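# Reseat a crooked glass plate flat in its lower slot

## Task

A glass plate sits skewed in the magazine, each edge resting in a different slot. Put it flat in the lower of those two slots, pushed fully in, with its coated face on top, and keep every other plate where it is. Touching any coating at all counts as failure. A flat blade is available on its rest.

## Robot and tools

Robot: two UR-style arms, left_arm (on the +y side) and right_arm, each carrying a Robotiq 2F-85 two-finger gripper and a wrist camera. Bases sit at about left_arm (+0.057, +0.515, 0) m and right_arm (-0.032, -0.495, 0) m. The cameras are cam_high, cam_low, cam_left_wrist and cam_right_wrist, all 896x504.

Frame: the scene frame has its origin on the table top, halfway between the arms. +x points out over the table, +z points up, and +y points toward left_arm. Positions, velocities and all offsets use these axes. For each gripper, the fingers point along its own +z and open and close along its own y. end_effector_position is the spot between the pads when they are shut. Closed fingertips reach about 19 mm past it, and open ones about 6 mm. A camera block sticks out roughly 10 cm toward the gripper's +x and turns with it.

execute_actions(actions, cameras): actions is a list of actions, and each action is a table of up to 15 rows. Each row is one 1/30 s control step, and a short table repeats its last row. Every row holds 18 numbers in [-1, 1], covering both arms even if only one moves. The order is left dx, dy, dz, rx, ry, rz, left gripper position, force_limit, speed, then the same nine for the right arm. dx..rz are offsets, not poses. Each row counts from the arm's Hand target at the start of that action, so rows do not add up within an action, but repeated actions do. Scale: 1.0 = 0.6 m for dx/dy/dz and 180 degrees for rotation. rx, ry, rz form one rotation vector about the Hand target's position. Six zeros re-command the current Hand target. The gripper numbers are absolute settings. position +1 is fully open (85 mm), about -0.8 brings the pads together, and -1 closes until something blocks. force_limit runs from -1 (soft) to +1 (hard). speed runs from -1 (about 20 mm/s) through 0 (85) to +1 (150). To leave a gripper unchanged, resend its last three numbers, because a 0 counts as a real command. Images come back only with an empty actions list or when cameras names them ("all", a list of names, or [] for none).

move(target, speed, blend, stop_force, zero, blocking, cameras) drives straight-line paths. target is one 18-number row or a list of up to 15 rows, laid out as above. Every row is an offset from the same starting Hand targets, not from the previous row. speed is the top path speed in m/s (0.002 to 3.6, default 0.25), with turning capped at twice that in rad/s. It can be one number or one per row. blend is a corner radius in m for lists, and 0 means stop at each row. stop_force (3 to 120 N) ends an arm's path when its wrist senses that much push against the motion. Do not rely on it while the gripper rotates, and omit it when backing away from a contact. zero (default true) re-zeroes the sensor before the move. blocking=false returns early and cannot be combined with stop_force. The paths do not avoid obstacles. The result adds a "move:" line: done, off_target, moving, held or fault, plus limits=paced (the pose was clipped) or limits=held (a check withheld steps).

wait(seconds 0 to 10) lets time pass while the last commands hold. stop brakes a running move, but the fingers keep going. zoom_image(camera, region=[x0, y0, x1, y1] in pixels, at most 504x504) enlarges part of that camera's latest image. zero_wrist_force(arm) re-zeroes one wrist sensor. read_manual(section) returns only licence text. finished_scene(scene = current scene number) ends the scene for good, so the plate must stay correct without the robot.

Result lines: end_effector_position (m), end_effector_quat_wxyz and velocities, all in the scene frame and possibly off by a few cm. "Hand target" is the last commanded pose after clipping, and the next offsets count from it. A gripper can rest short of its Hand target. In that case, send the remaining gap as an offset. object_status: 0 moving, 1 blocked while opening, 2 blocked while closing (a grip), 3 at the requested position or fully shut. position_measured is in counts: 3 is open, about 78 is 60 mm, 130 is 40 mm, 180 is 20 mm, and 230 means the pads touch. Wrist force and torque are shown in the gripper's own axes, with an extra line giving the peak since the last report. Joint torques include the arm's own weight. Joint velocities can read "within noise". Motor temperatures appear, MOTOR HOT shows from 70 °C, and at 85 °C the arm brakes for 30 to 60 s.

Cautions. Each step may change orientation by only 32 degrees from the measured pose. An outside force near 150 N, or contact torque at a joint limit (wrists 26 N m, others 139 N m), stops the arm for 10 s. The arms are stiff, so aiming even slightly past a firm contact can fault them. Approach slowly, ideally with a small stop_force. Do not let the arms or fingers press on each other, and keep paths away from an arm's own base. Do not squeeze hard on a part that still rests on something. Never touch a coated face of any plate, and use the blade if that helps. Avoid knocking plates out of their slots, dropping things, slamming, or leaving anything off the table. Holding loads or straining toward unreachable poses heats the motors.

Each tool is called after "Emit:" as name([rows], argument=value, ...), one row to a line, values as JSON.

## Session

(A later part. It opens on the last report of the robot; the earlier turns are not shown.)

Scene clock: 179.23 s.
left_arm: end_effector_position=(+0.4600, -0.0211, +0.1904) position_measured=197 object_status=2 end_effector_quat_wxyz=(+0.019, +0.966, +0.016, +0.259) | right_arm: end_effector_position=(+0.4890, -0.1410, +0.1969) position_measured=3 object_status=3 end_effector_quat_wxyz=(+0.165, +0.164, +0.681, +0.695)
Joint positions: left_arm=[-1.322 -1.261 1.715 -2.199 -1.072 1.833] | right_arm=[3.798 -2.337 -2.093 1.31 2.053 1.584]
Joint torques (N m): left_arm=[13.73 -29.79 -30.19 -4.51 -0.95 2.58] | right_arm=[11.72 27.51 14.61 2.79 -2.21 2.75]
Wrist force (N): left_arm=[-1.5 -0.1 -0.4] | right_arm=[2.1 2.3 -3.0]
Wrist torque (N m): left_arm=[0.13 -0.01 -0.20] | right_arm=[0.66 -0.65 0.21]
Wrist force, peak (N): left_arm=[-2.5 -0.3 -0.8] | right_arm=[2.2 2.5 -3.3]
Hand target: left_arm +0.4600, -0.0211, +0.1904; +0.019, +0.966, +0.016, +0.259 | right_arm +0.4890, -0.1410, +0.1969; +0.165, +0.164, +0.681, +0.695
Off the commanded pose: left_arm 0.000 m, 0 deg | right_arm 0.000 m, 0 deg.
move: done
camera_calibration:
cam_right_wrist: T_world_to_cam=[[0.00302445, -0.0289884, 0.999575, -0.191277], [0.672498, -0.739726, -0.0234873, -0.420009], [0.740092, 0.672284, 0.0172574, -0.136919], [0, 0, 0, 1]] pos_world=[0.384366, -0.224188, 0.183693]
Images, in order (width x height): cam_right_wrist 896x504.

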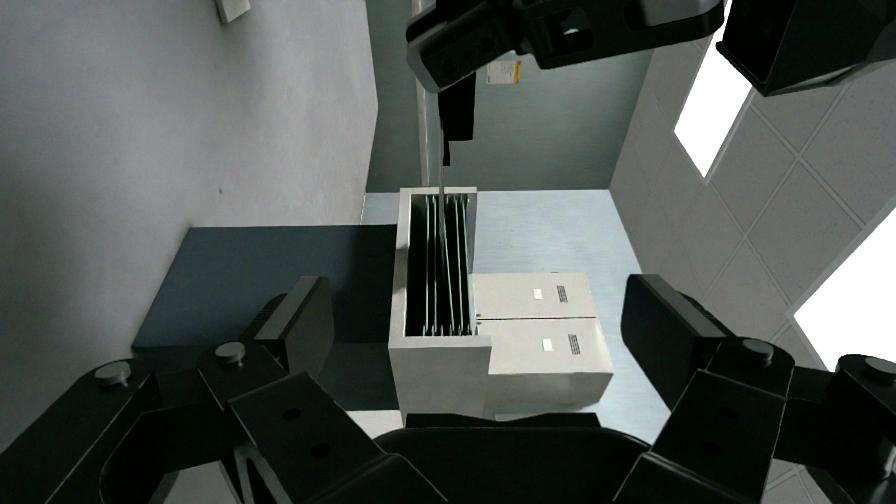

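Emit:
move(target=[0.084981, 0.00178, 0.0005, 0, 0, 0, -0.98, 0.2, -1, 0, 0, 0, 0, 0, 0, 1, 1, 1], speed=0.06, stop_force=6, cameras=["cam_right_wrist"])

Emit:
zoom_image(camera="cam_right_wrist", region=[415, 170, 485, 260])

Emit:
zoom_image(camera="cam_right_wrist", region=[415, 260, 485, 345])

Scene clock: 192.90 s.
left_arm: end_effector_position=(+0.5110, -0.0201, +0.1907) position_measured=197 object_status=2 end_effector_quat_wxyz=(+0.019, +0.966, +0.016, +0.259) | right_arm: end_effector_position=(+0.4890, -0.1410, +0.1969) position_measured=3 object_status=3 end_effector_quat_wxyz=(+0.165, +0.164, +0.681, +0.695)
Joint positions: left_arm=[-1.239 -1.202 1.644 -2.23 -1.088 1.926] | right_arm=[3.798 -2.337 -2.093 1.31 2.053 1.584]
Joint torques (N m): left_arm=[12.75 -32.33 -30.14 -4.75 -1.12 2.7] | right_arm=[11.35 28.57 14 2.46 -2.1 2.69]
Wrist force (N): left_arm=[-1.8 -0.2 -0.1] | right_arm=[1.9 2.2 -3.1]
Wrist torque (N m): left_arm=[0.12 0.05 -0.17] | right_arm=[0.64 -0.61 0.21]
Wrist force, peak (N): left_arm=[-2.2 -0.1 -0.7] | right_arm=[2.1 2.5 -3.3]
Hand target: left_arm +0.5110, -0.0201, +0.1907; +0.019, +0.966, +0.016, +0.259 | right_arm +0.4890, -0.1410, +0.1969; +0.165, +0.164, +0.681, +0.695
Off the commanded pose: left_arm 0.000 m, 0 deg | right_arm 0.000 m, 0 deg.
move: done
camera_calibration:
cam_right_wrist: T_world_to_cam=[[0.00302445, -0.0289884, 0.999575, -0.191277], [0.672498, -0.739726, -0.0234873, -0.420009], [0.740092, 0.672284, 0.0172574, -0.136919], [0, 0, 0, 1]] pos_world=[0.384366, -0.224188, 0.183693]
Images, in order (width x height): cam_right_wrist 896x504.

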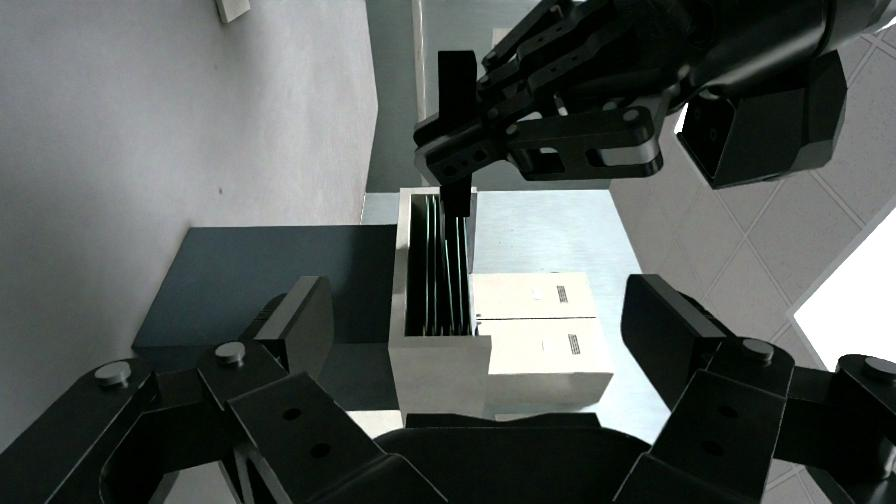

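Scaled by 5.600 from the camera's 896x504 image, which has a finer 1280x720 frame.

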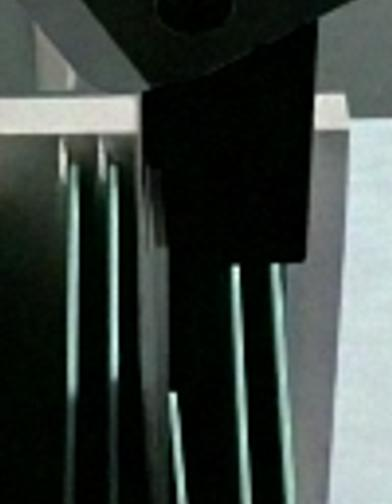

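Scaled by 5.929 from the camera's 896x504 image, which has a finer 1280x720 frame.

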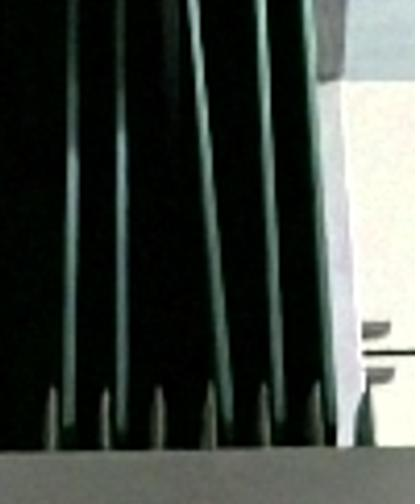

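Emit:
move(target=[0, 0, 0.006, 0, 0, 0, -0.98, 0.2, -1, 0, 0, 0, 0, 0, 0, 1, 1, 1], speed=0.01, stop_force=4, cameras=["cam_right_wrist"])

Emit:
zoom_image(camera="cam_right_wrist", region=[415, 170, 485, 260])

Emit:
zoom_image(camera="cam_right_wrist", region=[415, 260, 485, 345])

Scene clock: 196.80 s.
left_arm: end_effector_position=(+0.5110, -0.0201, +0.1943) position_measured=197 object_status=2 end_effector_quat_wxyz=(+0.019, +0.966, +0.016, +0.259) | right_arm: end_effector_position=(+0.4890, -0.1410, +0.1969) position_measured=3 object_status=3 end_effector_quat_wxyz=(+0.165, +0.164, +0.681, +0.695)
Joint positions: left_arm=[-1.239 -1.206 1.639 -2.222 -1.088 1.926] | right_arm=[3.798 -2.337 -2.093 1.31 2.053 1.584]
Joint torques (N m): left_arm=[12.94 -43.46 -30.58 -2.18 -0.7 2.08] | right_arm=[11.09 28.45 14.19 2.44 -2.06 2.61]
Wrist force (N): left_arm=[-1.8 0.2 0.1] | right_arm=[1.7 2.5 -2.8]
Wrist torque (N m): left_arm=[0.19 -0.01 -0.17] | right_arm=[0.69 -0.59 0.21]
Wrist force, peak (N): left_arm=[-2.2 -0.1 0.1] | right_arm=[2.0 2.7 -3.2]
Hand target: left_arm +0.5110, -0.0201, +0.1943; +0.019, +0.966, +0.016, +0.259 | right_arm +0.4890, -0.1410, +0.1969; +0.165, +0.164, +0.681, +0.695
Off the commanded pose: left_arm 0.000 m, 0 deg | right_arm 0.000 m, 0 deg.
move: done
camera_calibration:
cam_right_wrist: T_world_to_cam=[[0.00302445, -0.0289884, 0.999575, -0.191277], [0.672498, -0.739726, -0.0234873, -0.420009], [0.740092, 0.672284, 0.0172574, -0.136919], [0, 0, 0, 1]] pos_world=[0.384366, -0.224188, 0.183693]
Images, in order (width x height): cam_right_wrist 896x504.

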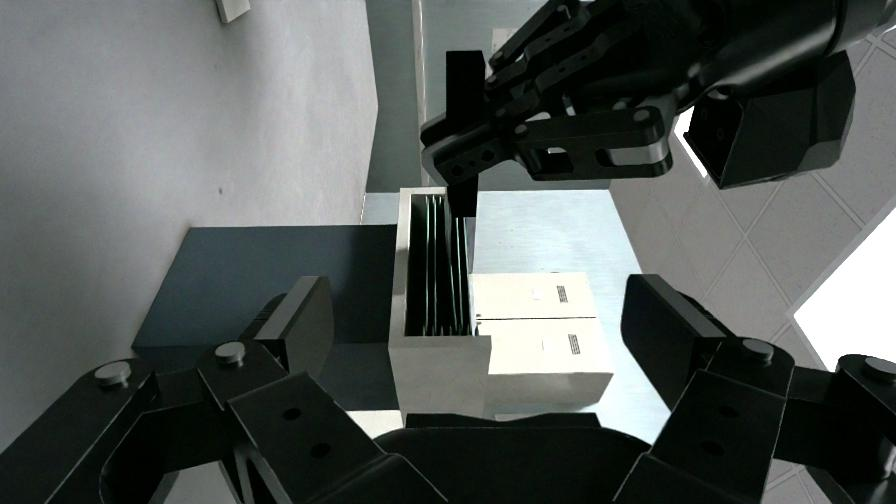

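Scaled by 5.600 from the camera's 896x504 image, which has a finer 1280x720 frame.

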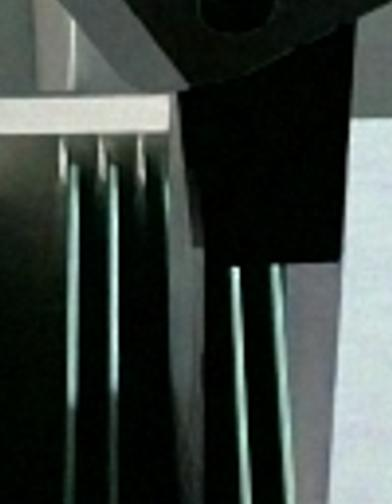

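Scaled by 5.929 from the camera's 896x504 image, which has a finer 1280x720 frame.

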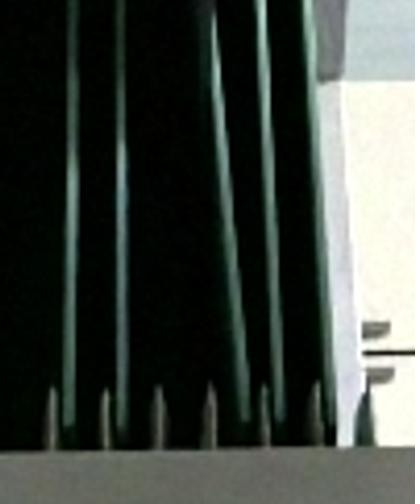

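Emit:
move([
  [-0.01, -0.00021, -0.0005, 0, 0, 0, -0.98, 0.2, -1, 0, 0, 0, 0, 0, 0, 1, 1, 1],
  [-0.216619, -0.004537, -0.0005, 0, 0, 0, -0.98, 0.2, -1, 0, 0, 0, 0, 0, 0, 1, 1, 1],
], speed=0.05, stop_force=6, cameras=["cam_right_wrist"])

Emit:
zoom_image(camera="cam_right_wrist", region=[400, 170, 490, 350])

Scene clock: 205.07 s.
left_arm: end_effector_position=(+0.3810, -0.0228, +0.1940) position_measured=197 object_status=2 end_effector_quat_wxyz=(+0.019, +0.966, +0.016, +0.259) | right_arm: end_effector_position=(+0.4890, -0.1410, +0.1969) position_measured=3 object_status=3 end_effector_quat_wxyz=(+0.165, +0.164, +0.681, +0.695)
Joint positions: left_arm=[-1.46 -1.342 1.79 -2.117 -1.053 1.677] | right_arm=[3.798 -2.337 -2.093 1.31 2.053 1.584]
Joint torques (N m): left_arm=[-14.06 -38.31 -14.16 -1.86 3.51 -1.93] | right_arm=[11.87 29.12 14.19 2.42 -2.27 2.68]
Wrist force (N): left_arm=[-2.4 -0.6 0.0] | right_arm=[1.9 2.2 -3.1]
Wrist torque (N m): left_arm=[0.08 0.08 0.00] | right_arm=[0.64 -0.60 0.20]
Wrist force, peak (N): left_arm=[-2.6 -0.4 -0.4] | right_arm=[2.0 2.5 -3.4]
Hand target: left_arm +0.3810, -0.0228, +0.1940; +0.019, +0.966, +0.016, +0.259 | right_arm +0.4890, -0.1410, +0.1969; +0.165, +0.164, +0.681, +0.695
Off the commanded pose: left_arm 0.000 m, 0 deg | right_arm 0.000 m, 0 deg.
move: done
camera_calibration:
cam_right_wrist: T_world_to_cam=[[0.00302445, -0.0289884, 0.999575, -0.191277], [0.672498, -0.739726, -0.0234873, -0.420009], [0.740092, 0.672284, 0.0172574, -0.136919], [0, 0, 0, 1]] pos_world=[0.384366, -0.224188, 0.183693]
Images, in order (width x height): cam_right_wrist 896x504.

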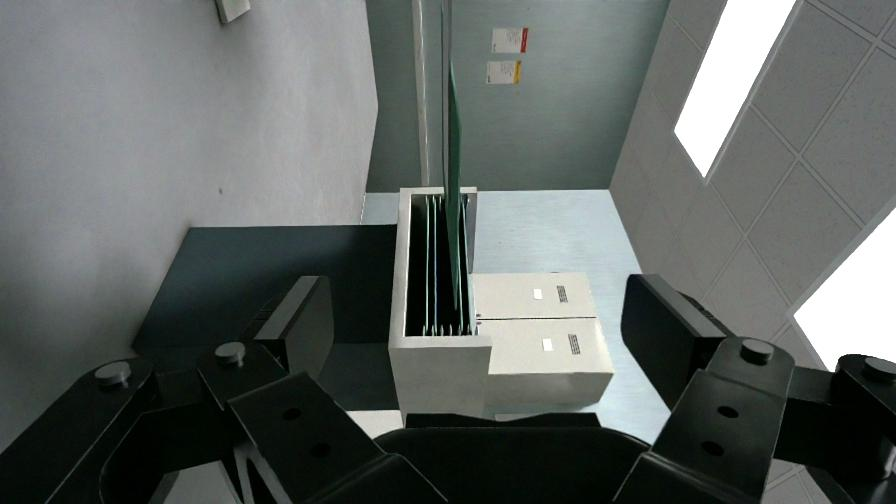

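Scaled by 2.800 from the camera's 896x504 image, which has a finer 1280x720 frame.

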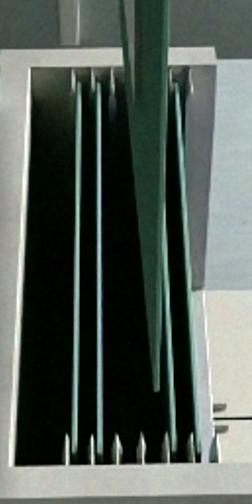

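Emit:
move(target=[0, -0.0008, -0.004333, 0.016108, 0.000337, 0, -0.98, 0.2, -1, 0, 0, 0, 0, 0, 0, 1, 1, 1], speed=0.04, cameras=["cam_right_wrist"])

Emit:
zoom_image(camera="cam_right_wrist", region=[415, 170, 485, 260])

Emit:
zoom_image(camera="cam_right_wrist", region=[415, 260, 485, 345])

Emit:
zoom_image(camera="cam_right_wrist", region=[415, 0, 485, 180])

Scene clock: 211.47 s.
left_arm: end_effector_position=(+0.3810, -0.0233, +0.1914) position_measured=197 object_status=2 end_effector_quat_wxyz=(-0.005, +0.966, +0.010, +0.259) | right_arm: end_effector_position=(+0.4890, -0.1410, +0.1969) position_measured=3 object_status=3 end_effector_quat_wxyz=(+0.165, +0.164, +0.681, +0.695)
Joint positions: left_arm=[-1.462 -1.321 1.755 -2.052 -1.049 1.675] | right_arm=[3.798 -2.337 -2.093 1.31 2.053 1.584]
Joint torques (N m): left_arm=[-14.53 -26.72 -30.04 -1.81 3.5 -1.8] | right_arm=[11.68 27.58 14.54 2.48 -2.37 2.7]
Wrist force (N): left_arm=[-1.9 -0.7 0.0] | right_arm=[2.0 2.3 -3.3]
Wrist torque (N m): left_arm=[0.07 -0.02 -0.01] | right_arm=[0.66 -0.62 0.21]
Wrist force, peak (N): left_arm=[-2.6 -0.5 -0.4] | right_arm=[2.0 2.7 -3.5]
Hand target: left_arm +0.3810, -0.0233, +0.1914; -0.005, +0.966, +0.010, +0.259 | right_arm +0.4890, -0.1410, +0.1969; +0.165, +0.164, +0.681, +0.695
Off the commanded pose: left_arm 0.000 m, 0 deg | right_arm 0.000 m, 0 deg.
move: done
camera_calibration:
cam_right_wrist: T_world_to_cam=[[0.00302445, -0.0289884, 0.999575, -0.191277], [0.672498, -0.739726, -0.0234873, -0.420009], [0.740092, 0.672284, 0.0172574, -0.136919], [0, 0, 0, 1]] pos_world=[0.384366, -0.224188, 0.183693]
Images, in order (width x height): cam_right_wrist 896x504.

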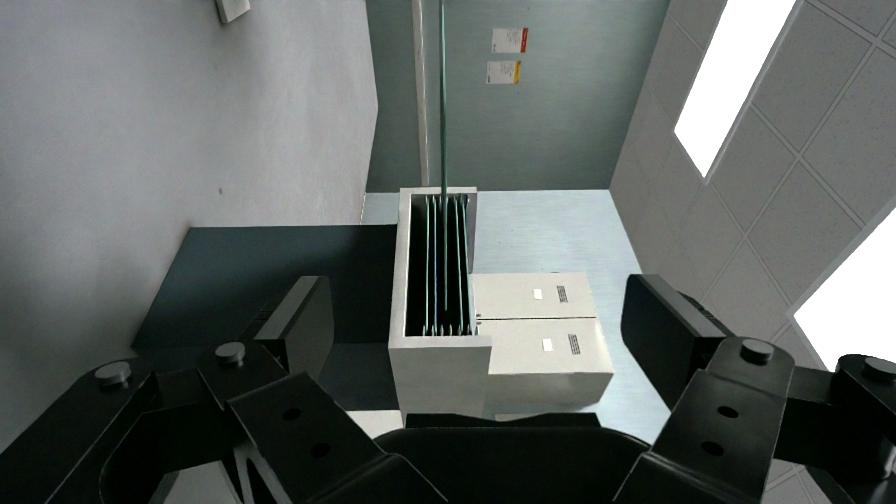

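Scaled by 5.600 from the camera's 896x504 image, which has a finer 1280x720 frame.

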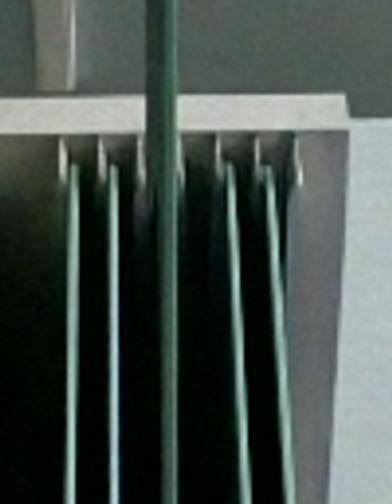

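Scaled by 5.929 from the camera's 896x504 image, which has a finer 1280x720 frame.

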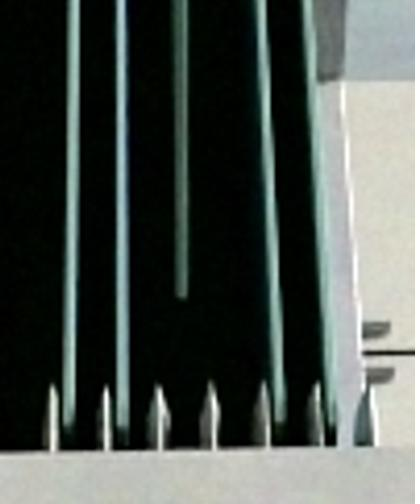

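Scaled by 2.800 from the camera's 896x504 image, which has a finer 1280x720 frame.

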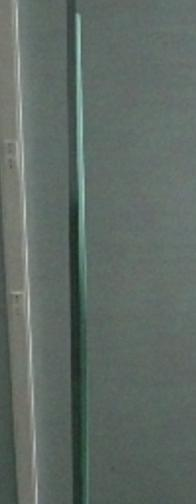

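Emit:
zoom_image(camera="cam_right_wrist", region=[430, 165, 460, 205])

Emit:
zoom_image(camera="cam_right_wrist", region=[430, 0, 460, 40])

Scaled by 12.600 from the camera's 896x504 image, which has a finer 1280x720 frame.

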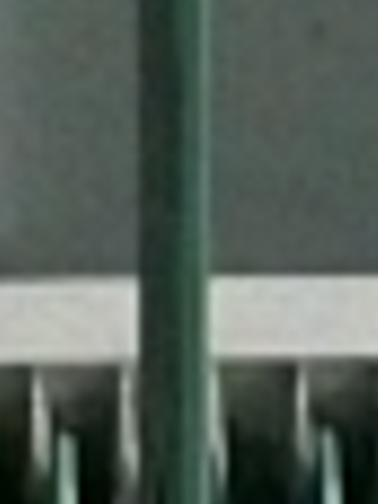

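Scaled by 12.600 from the camera's 896x504 image, which has a finer 1280x720 frame.

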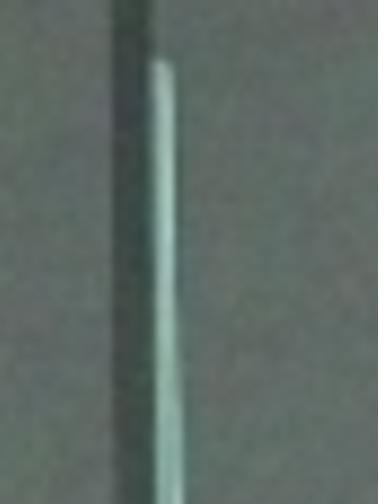

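Emit:
move([
  [0, 0, 0.00125, 0, 0, 0, -0.98, 0.2, -1, 0, 0, 0.005, 0, 0, 0, 1, 1, 1],
  [0.041658, 0.000873, 0.00125, 0, 0, 0, -0.98, 0.2, -1, 0, 0, 0.02, 0, 0, 0, 1, 1, 1],
], speed=0.05, blend=[0.001, 0], cameras=["cam_right_wrist"])

Emit:
zoom_image(camera="cam_right_wrist", region=[395, 180, 465, 260])

Emit:
zoom_image(camera="cam_right_wrist", region=[390, 260, 470, 350])

Scene clock: 228.60 s.
left_arm: end_effector_position=(+0.4058, -0.0227, +0.1922) position_measured=197 object_status=2 end_effector_quat_wxyz=(-0.005, +0.966, +0.010, +0.259) end_effector_velocity=(+0.002, +0.000, +0.000) end_effector_angular_velocity=(+0.001, +0.001, -0.001) | right_arm: end_effector_position=(+0.4890, -0.1410, +0.2089) position_measured=3 object_status=3 end_effector_quat_wxyz=(+0.165, +0.164, +0.681, +0.695)
Joint positions: left_arm=[-1.418 -1.3 1.733 -2.076 -1.051 1.725] | right_arm=[3.798 -2.306 -2.098 1.284 2.053 1.584]
Joint velocities: left_arm=[0.003 0.002 -0.002 -0.002 -0.001 0.005] | right_arm=[within noise]
Joint torques (N m): left_arm=[12.1 -25.84 -31.35 -4.62 -0.7 2.36] | right_arm=[11.89 54.71 2.05 0.79 -2.1 1.5]
Wrist force (N): left_arm=[-1.9 -0.5 0.0] | right_arm=[2.0 2.1 -3.2]
Wrist torque (N m): left_arm=[0.09 -0.03 -0.19] | right_arm=[0.62 -0.63 0.21]
Wrist force, peak (N): left_arm=[-2.6 -0.1 -0.4] | right_arm=[2.2 2.5 -3.3]
Hand target: left_arm +0.4060, -0.0228, +0.1922; -0.005, +0.966, +0.010, +0.259 | right_arm +0.4890, -0.1410, +0.2089; +0.165, +0.164, +0.681, +0.695
Off the commanded pose: left_arm 0.000 m, 0 deg | right_arm 0.000 m, 0 deg.
move: done
camera_calibration:
cam_right_wrist: T_world_to_cam=[[0.00302445, -0.0289884, 0.999575, -0.203271], [0.672498, -0.739726, -0.0234873, -0.419727], [0.740092, 0.672284, 0.0172574, -0.137126], [0, 0, 0, 1]] pos_world=[0.384366, -0.224188, 0.195693]
Images, in order (width x height): cam_right_wrist 896x504.

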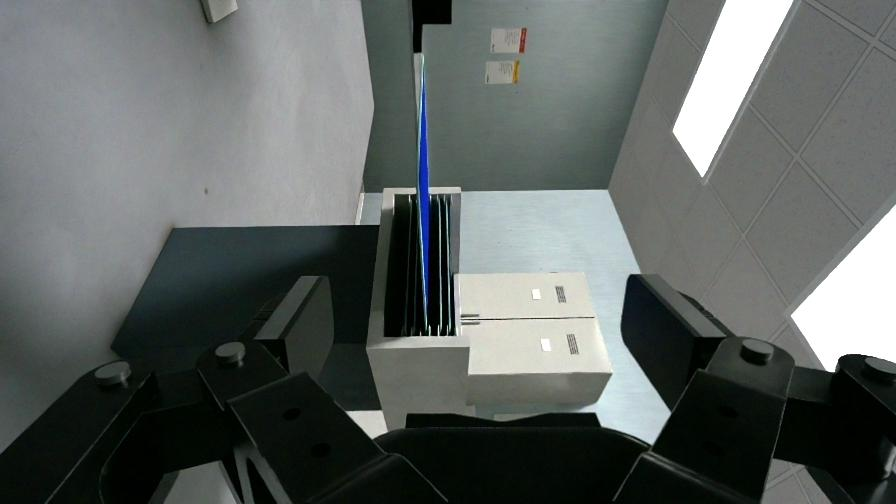

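Scaled by 6.300 from the camera's 896x504 image, which has a finer 1280x720 frame.

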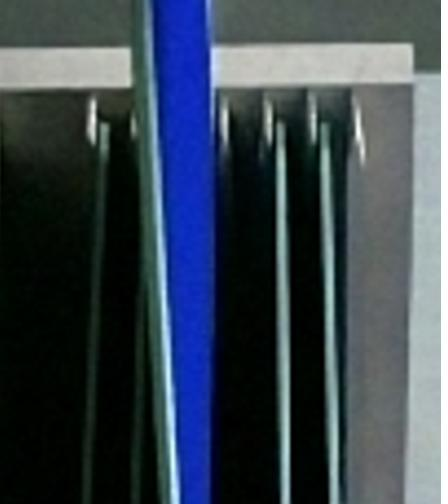

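Scaled by 5.600 from the camera's 896x504 image, which has a finer 1280x720 frame.

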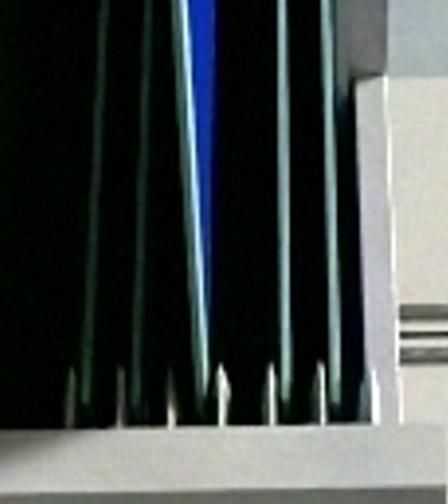

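Emit:
move(target=[0.179127, 0.003752, -0.000333, 0, 0, 0, -0.98, 0.2, -1, 0, 0, -0.02, 0, 0, 0, 1, 1, 1], speed=0.05, stop_force=6, cameras=["cam_right_wrist"])

Emit:
zoom_image(camera="cam_right_wrist", region=[415, 170, 485, 260])

Emit:
zoom_image(camera="cam_right_wrist", region=[415, 260, 485, 345])

Scene clock: 242.57 s.
left_arm: end_effector_position=(+0.5135, -0.0205, +0.1920) position_measured=197 object_status=2 end_effector_quat_wxyz=(-0.005, +0.966, +0.010, +0.259) | right_arm: end_effector_position=(+0.4890, -0.1410, +0.1969) position_measured=3 object_status=3 end_effector_quat_wxyz=(+0.165, +0.164, +0.681, +0.695)
Joint positions: left_arm=[-1.241 -1.185 1.602 -2.158 -1.073 1.927] | right_arm=[3.798 -2.337 -2.093 1.31 2.053 1.584]
Joint torques (N m): left_arm=[13.15 -32.92 -31.21 -4.84 -0.66 2.65] | right_arm=[11.4 27.65 15.1 3.25 0.88 -0.64]
Wrist force (N): left_arm=[-2.2 0.1 -0.3] | right_arm=[2.4 2.4 -3.1]
Wrist torque (N m): left_arm=[0.18 -0.04 -0.18] | right_arm=[0.67 -0.68 0.21]
Wrist force, peak (N): left_arm=[-2.4 -0.7 -0.5] | right_arm=[2.3 2.3 -3.4]
Hand target: left_arm +0.5135, -0.0205, +0.1920; -0.005, +0.966, +0.010, +0.259 | right_arm +0.4890, -0.1410, +0.1969; +0.165, +0.164, +0.681, +0.695
Off the commanded pose: left_arm 0.000 m, 0 deg | right_arm 0.000 m, 0 deg.
move: done
camera_calibration:
cam_right_wrist: T_world_to_cam=[[0.00295639, -0.0289152, 0.999577, -0.191235], [0.672499, -0.739729, -0.0233874, -0.420028], [0.740092, 0.672284, 0.0172585, -0.136919], [0, 0, 0, 1]] pos_world=[0.384367, -0.224188, 0.183694]
Images, in order (width x height): cam_right_wrist 896x504.

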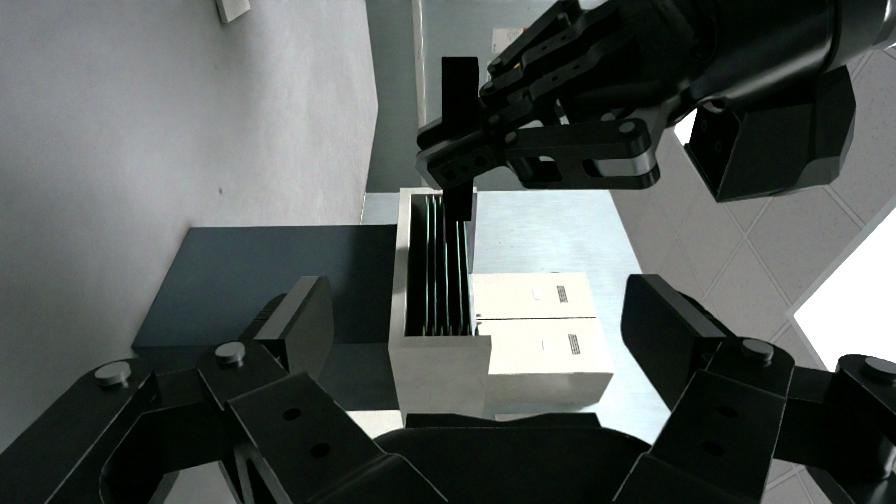

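Scaled by 5.600 from the camera's 896x504 image, which has a finer 1280x720 frame.

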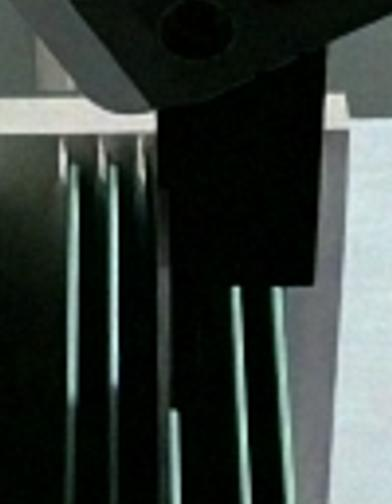

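Scaled by 5.929 from the camera's 896x504 image, which has a finer 1280x720 frame.

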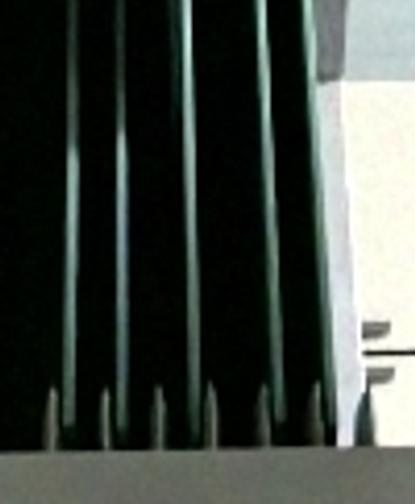

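Emit:
move(target=[0, 0, -0.0055, 0, 0, 0, -0.98, 0.2, -1, 0, 0, 0, 0, 0, 0, 1, 1, 1], speed=0.012, stop_force=4, cameras=["cam_right_wrist"])

Emit:
zoom_image(camera="cam_right_wrist", region=[415, 170, 485, 260])

Emit:
zoom_image(camera="cam_right_wrist", region=[415, 260, 485, 345])

Scene clock: 248.77 s.
left_arm: end_effector_position=(+0.5135, -0.0205, +0.1887) position_measured=197 object_status=2 end_effector_quat_wxyz=(-0.005, +0.966, +0.010, +0.259) | right_arm: end_effector_position=(+0.4890, -0.1410, +0.1969) position_measured=3 object_status=3 end_effector_quat_wxyz=(+0.165, +0.164, +0.681, +0.695)
Joint positions: left_arm=[-1.241 -1.182 1.606 -2.166 -1.073 1.927] | right_arm=[3.798 -2.337 -2.093 1.31 2.053 1.584]
Joint torques (N m): left_arm=[12.16 -33.66 -13.21 -4.68 -0.64 2.18] | right_arm=[10.31 27.81 15.14 3.17 1.99 2.34]
Wrist force (N): left_arm=[-1.6 -0.1 -0.3] | right_arm=[1.9 2.3 -3.2]
Wrist torque (N m): left_arm=[0.15 0.01 -0.17] | right_arm=[0.65 -0.61 0.21]
Wrist force, peak (N): left_arm=[-2.6 -0.4 -0.1] | right_arm=[2.2 2.5 -3.3]
Hand target: left_arm +0.5135, -0.0205, +0.1887; -0.005, +0.966, +0.010, +0.259 | right_arm +0.4890, -0.1410, +0.1969; +0.165, +0.164, +0.681, +0.695
Off the commanded pose: left_arm 0.000 m, 0 deg | right_arm 0.000 m, 0 deg.
move: done
camera_calibration:
cam_right_wrist: T_world_to_cam=[[0.00302445, -0.0289884, 0.999575, -0.191277], [0.672498, -0.739726, -0.0234873, -0.420009], [0.740092, 0.672284, 0.0172574, -0.136919], [0, 0, 0, 1]] pos_world=[0.384366, -0.224188, 0.183693]
Images, in order (width x height): cam_right_wrist 896x504.

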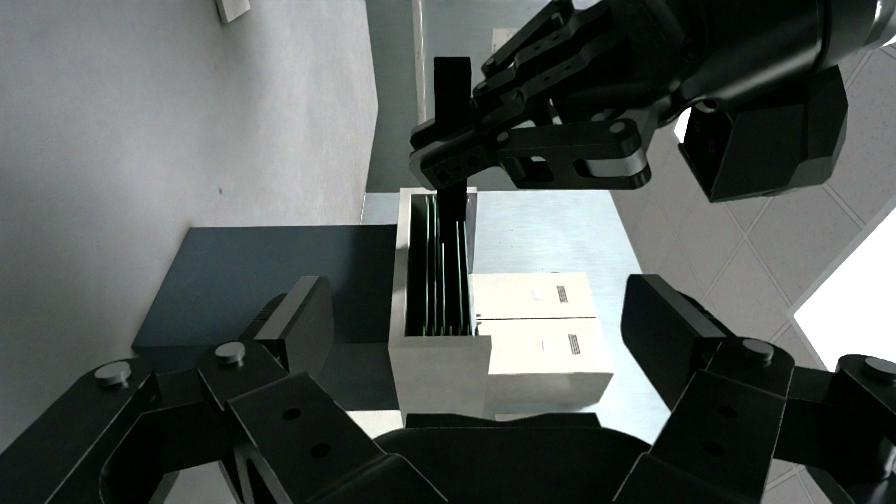

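Scaled by 5.600 from the camera's 896x504 image, which has a finer 1280x720 frame.

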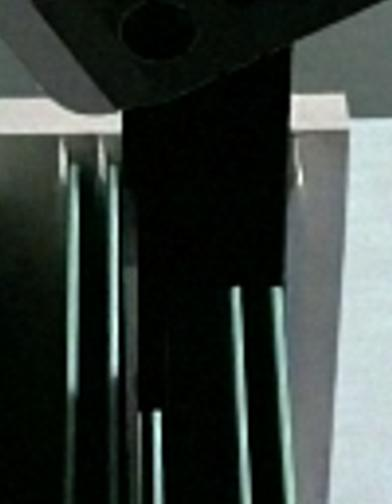

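Scaled by 5.929 from the camera's 896x504 image, which has a finer 1280x720 frame.

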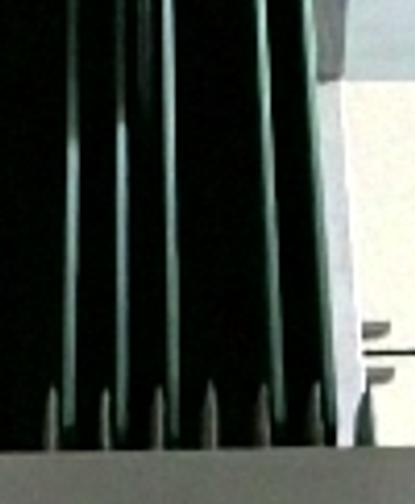

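Emit:
move([
  [-0.22495, -0.004712, 0, 0, 0, 0, -0.98, 0.2, -1, 0, 0, 0, 0, 0, 0, 1, 1, 1],
  [-0.198167, 0.453, -0.147833, -0.001391, 0.000093, -0.056056, -0.98, 0.2, -1, 0, 0, 0, 0, 0, 0, 1, 1, 1],
  [-0.198167, 0.453, -0.2145, -0.001391, 0.000093, -0.056056, -0.98, 0.2, -1, 0, 0, 0, 0, 0, 0, 1, 1, 1],
], speed=[0.09, 0.25, 0.1], blend=[0.02, 0.01, 0], cameras=["cam_left_wrist", "cam_right_wrist"])

Emit:
zoom_image(camera="cam_right_wrist", region=[385, 180, 505, 345])

Scene clock: 258.93 s.
left_arm: end_effector_position=(+0.3946, +0.2513, +0.0600) position_measured=197 object_status=2 end_effector_quat_wxyz=(+0.020, +0.963, -0.074, +0.258) | right_arm: end_effector_position=(+0.4890, -0.1410, +0.1969) position_measured=3 object_status=3 end_effector_quat_wxyz=(+0.165, +0.164, +0.681, +0.695)
Joint positions: left_arm=[-1.29 -1.614 2.606 -2.802 -1.1 2.067] | right_arm=[3.798 -2.337 -2.093 1.31 2.053 1.584]
Joint torques (N m): left_arm=[12.78 -8.63 -5.95 -4.93 -1.05 2.74] | right_arm=[10.25 27.25 16.01 3.02 1.95 2.22]
Wrist force (N): left_arm=[-1.4 -0.4 -0.3] | right_arm=[1.8 2.1 -3.1]
Wrist torque (N m): left_arm=[0.06 -0.02 -0.20] | right_arm=[0.63 -0.60 0.21]
Wrist force, peak (N): left_arm=[-2.2 0.5 -1.1] | right_arm=[2.3 2.4 -3.5]
Hand target: left_arm +0.3946, +0.2513, +0.0600; +0.020, +0.963, -0.074, +0.258 | right_arm +0.4890, -0.1410, +0.1969; +0.165, +0.164, +0.681, +0.695
Off the commanded pose: left_arm 0.000 m, 0 deg | right_arm 0.000 m, 0 deg.
move: done
camera_calibration:
cam_left_wrist: T_world_to_cam=[[-0.164619, -0.986303, -0.0103172, 0.320547], [-0.970587, 0.163841, -0.176399, 0.369921], [0.175674, -0.019025, -0.984265, 0.124751], [0, 0, 0, 1]] pos_world=[0.389893, 0.257922, 0.191349]
cam_right_wrist: T_world_to_cam=[[0.00302445, -0.0289884, 0.999575, -0.191277], [0.672498, -0.739726, -0.0234873, -0.420009], [0.740092, 0.672284, 0.0172574, -0.136919], [0, 0, 0, 1]] pos_world=[0.384366, -0.224188, 0.183693]
Images, in order (width x height): cam_left_wrist 896x504, cam_right_wrist 896x504.

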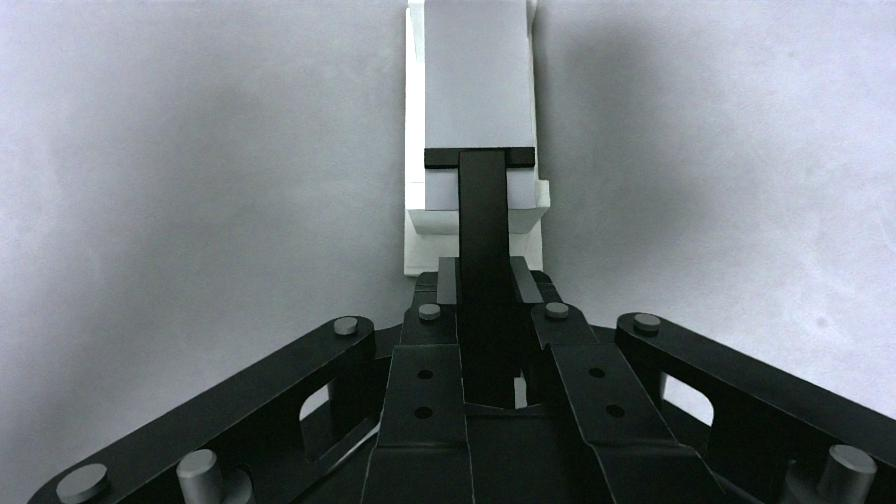

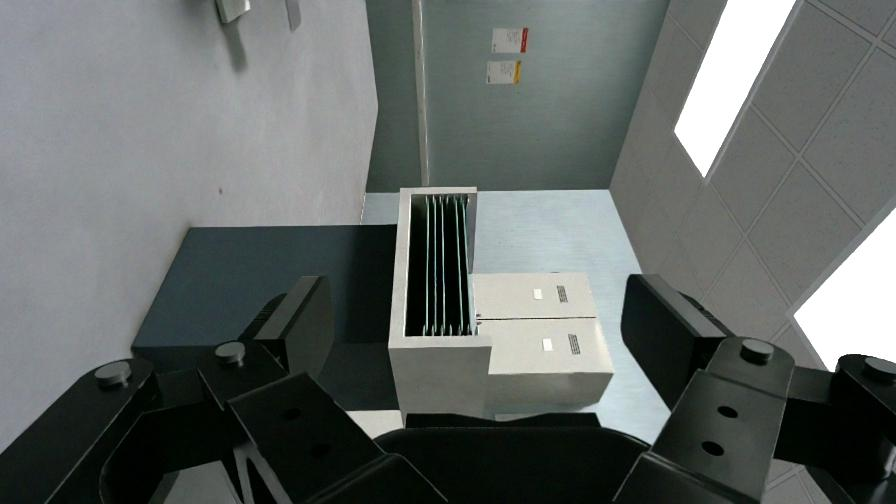

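Scaled by 3.055 from the camera's 896x504 image, which has a finer 1280x720 frame.

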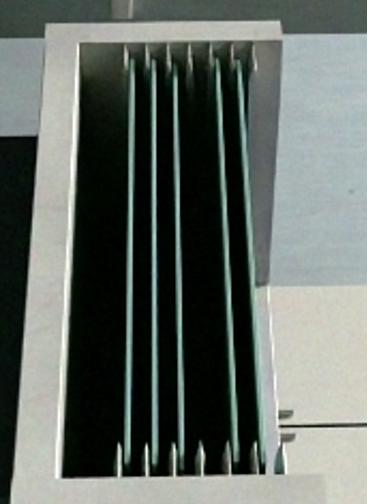

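Emit:
move(target=[0, 0, -0.014167, 0, 0, 0, -0.98, 0.2, -1, 0, 0, 0, 0, 0, 0, 1, 1, 1], speed=0.015, stop_force=3, cameras=["cam_left_wrist"])

Emit:
zoom_image(camera="cam_left_wrist", region=[380, 0, 580, 290])

Scene clock: 262.03 s.
left_arm: end_effector_position=(+0.3946, +0.2513, +0.0521) position_measured=197 object_status=2 end_effector_quat_wxyz=(+0.020, +0.963, -0.074, +0.258) | right_arm: end_effector_position=(+0.4890, -0.1410, +0.1969) position_measured=3 object_status=3 end_effector_quat_wxyz=(+0.165, +0.164, +0.681, +0.695)
Joint positions: left_arm=[-1.29 -1.583 2.615 -2.842 -1.1 2.067] | right_arm=[3.798 -2.337 -2.093 1.31 2.053 1.584]
Joint torques (N m): left_arm=[1.45 -17.97 -21.39 -1.83 -0.72 -0.23] | right_arm=[9.26 27.66 15.98 3.16 1.95 2.39]
Wrist force (N): left_arm=[0.6 -1.7 -4.1] | right_arm=[2.0 2.2 -2.8]
Wrist torque (N m): left_arm=[0.06 0.08 -0.22] | right_arm=[0.64 -0.63 0.21]
Wrist force, peak (N): left_arm=[1.6 -1.7 -7.2] | right_arm=[2.2 2.4 -3.3]
Hand target: left_arm +0.3946, +0.2513, +0.0521; +0.020, +0.963, -0.074, +0.258 (not the last commanded pose) | right_arm +0.4890, -0.1410, +0.1969; +0.165, +0.164, +0.681, +0.695
Off the commanded pose: left_arm 0.001 m, 0 deg | right_arm 0.000 m, 0 deg.
move: contact (left_arm)
camera_calibration:
cam_left_wrist: T_world_to_cam=[[-0.164506, -0.986321, -0.0103967, 0.32044], [-0.970606, 0.163744, -0.176385, 0.36854], [0.175674, -0.0189252, -0.984266, 0.116851], [0, 0, 0, 1]] pos_world=[0.389894, 0.257922, 0.183349]
Images, in order (width x height): cam_left_wrist 896x504.

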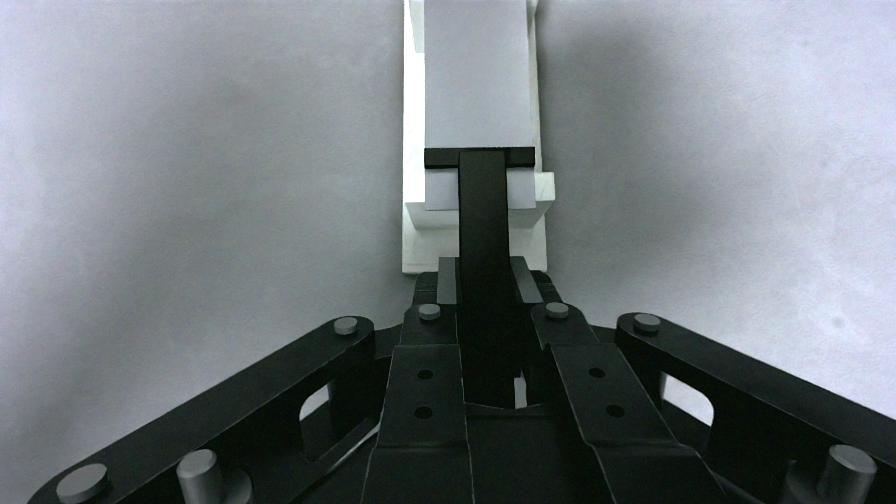

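Scaled by 1.738 from the camera's 896x504 image, which has a finer 1280x720 frame.

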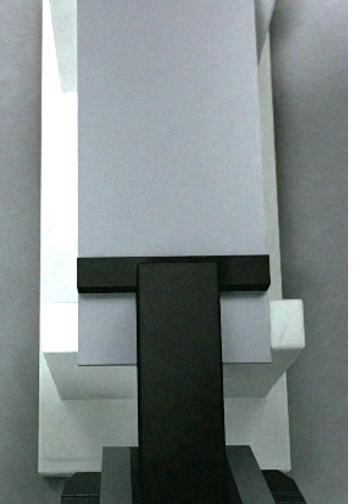

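Emit:
move([
  [0, 0, 0, 0, 0, 0, -0.1, 0.2, -1, 0, 0, 0, 0, 0, 0, 1, 1, 1],
  [-0.0412, 0.0064, 0.0722, 0, 0, 0, -0.1, 0.2, -1, 0, 0, 0, 0, 0, 0, 1, 1, 1],
], speed=[0.05, 0.08], cameras=["cam_left_wrist", "cam_right_wrist"])

Emit:
zoom_image(camera="cam_right_wrist", region=[415, 180, 475, 260])

Emit:
zoom_image(camera="cam_right_wrist", region=[415, 260, 485, 345])

Scene clock: 267.07 s.
left_arm: end_effector_position=(+0.3699, +0.2552, +0.0954) position_measured=141 object_status=3 end_effector_quat_wxyz=(+0.020, +0.963, -0.074, +0.258) | right_arm: end_effector_position=(+0.4890, -0.1410, +0.1969) position_measured=3 object_status=3 end_effector_quat_wxyz=(+0.165, +0.164, +0.681, +0.695)
Joint positions: left_arm=[-1.371 -1.816 2.599 -2.552 -1.083 1.977] | right_arm=[3.798 -2.337 -2.093 1.31 2.053 1.584]
Joint torques (N m): left_arm=[-14.36 -13.67 -26.03 -1.91 3.12 -1.99] | right_arm=[8.66 27.97 15.09 2.95 1.99 2.17]
Wrist force (N): left_arm=[-1.1 -0.4 -1.0] | right_arm=[2.0 2.4 -3.1]
Wrist torque (N m): left_arm=[0.09 0.01 -0.04] | right_arm=[0.67 -0.62 0.22]
Wrist force, peak (N): left_arm=[0.6 -1.6 -4.4] | right_arm=[2.3 2.4 -3.3]
Hand target: left_arm +0.3698, +0.2552, +0.0954; +0.020, +0.963, -0.074, +0.258 | right_arm +0.4890, -0.1410, +0.1969; +0.165, +0.164, +0.681, +0.695
Off the commanded pose: left_arm 0.000 m, 0 deg | right_arm 0.000 m, 0 deg.
move: done
camera_calibration:
cam_left_wrist: T_world_to_cam=[[-0.164523, -0.986319, -0.0102996, 0.320559], [-0.970603, 0.163744, -0.176401, 0.351584], [0.175674, -0.0190251, -0.984265, 0.163907], [0, 0, 0, 1]] pos_world=[0.365194, 0.261722, 0.226649]
cam_right_wrist: T_world_to_cam=[[0.00302445, -0.0289884, 0.999575, -0.191277], [0.672498, -0.739726, -0.0234873, -0.420009], [0.740092, 0.672284, 0.0172574, -0.136919], [0, 0, 0, 1]] pos_world=[0.384366, -0.224188, 0.183693]
Images, in order (width x height): cam_left_wrist 896x504, cam_right_wrist 896x504.

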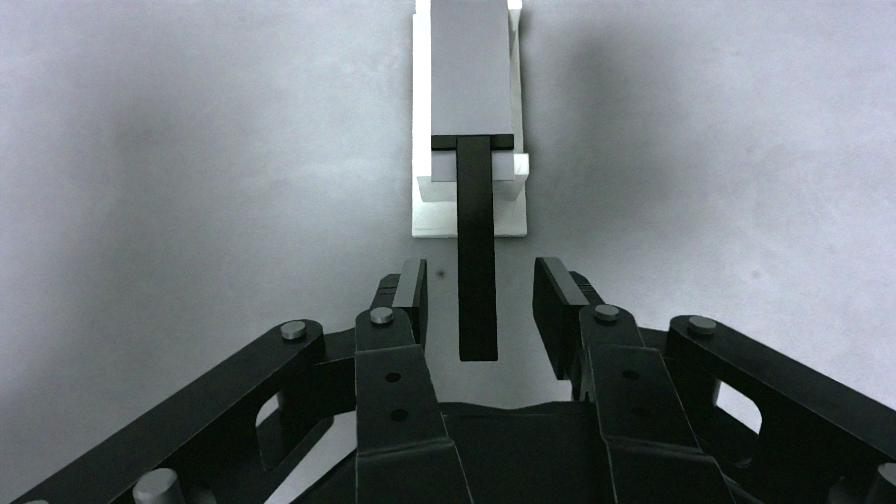

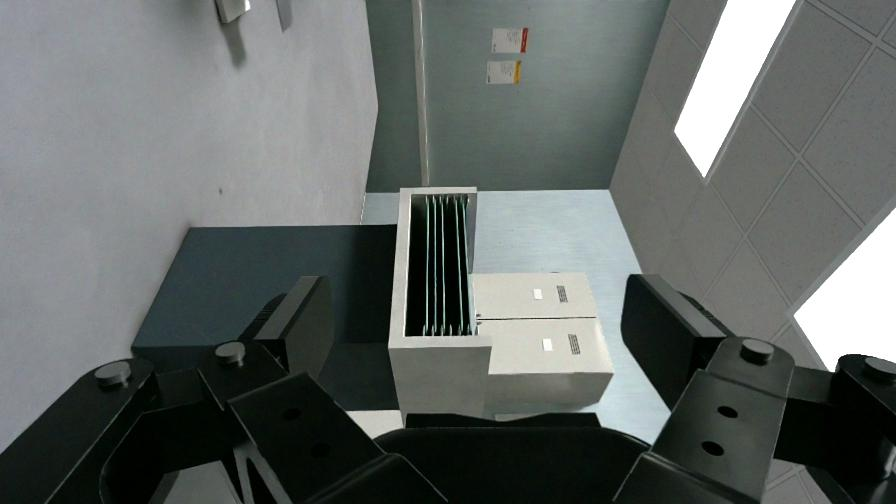

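Scaled by 6.300 from the camera's 896x504 image, which has a finer 1280x720 frame.

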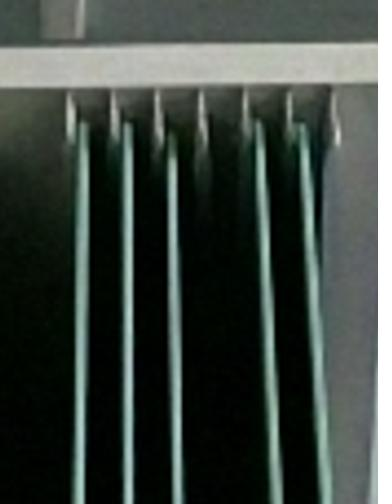

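Scaled by 5.929 from the camera's 896x504 image, which has a finer 1280x720 frame.

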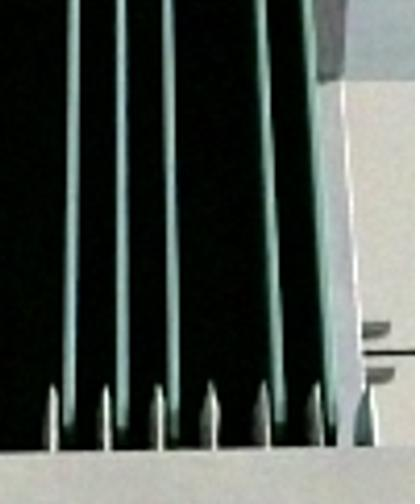

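Emit:
zoom_image(camera="cam_right_wrist", region=[423, 188, 471, 215])

Emit:
zoom_image(camera="cam_right_wrist", region=[420, 318, 480, 342])

Scaled by 10.500 from the camera's 896x504 image, which has a finer 1280x720 frame.

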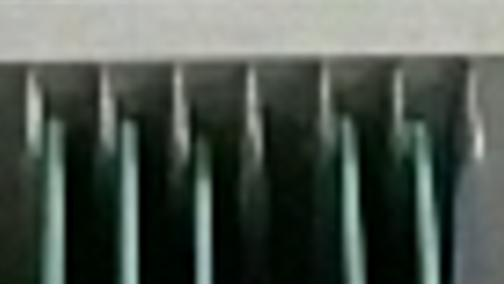

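Scaled by 8.400 from the camera's 896x504 image, which has a finer 1280x720 frame.

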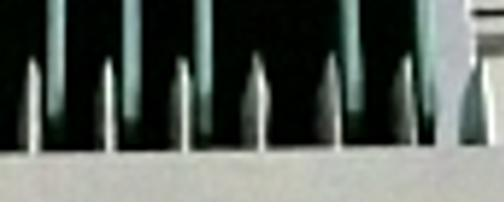

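Emit:
finished_scene(scene=2)

The scene is finished: the task was done.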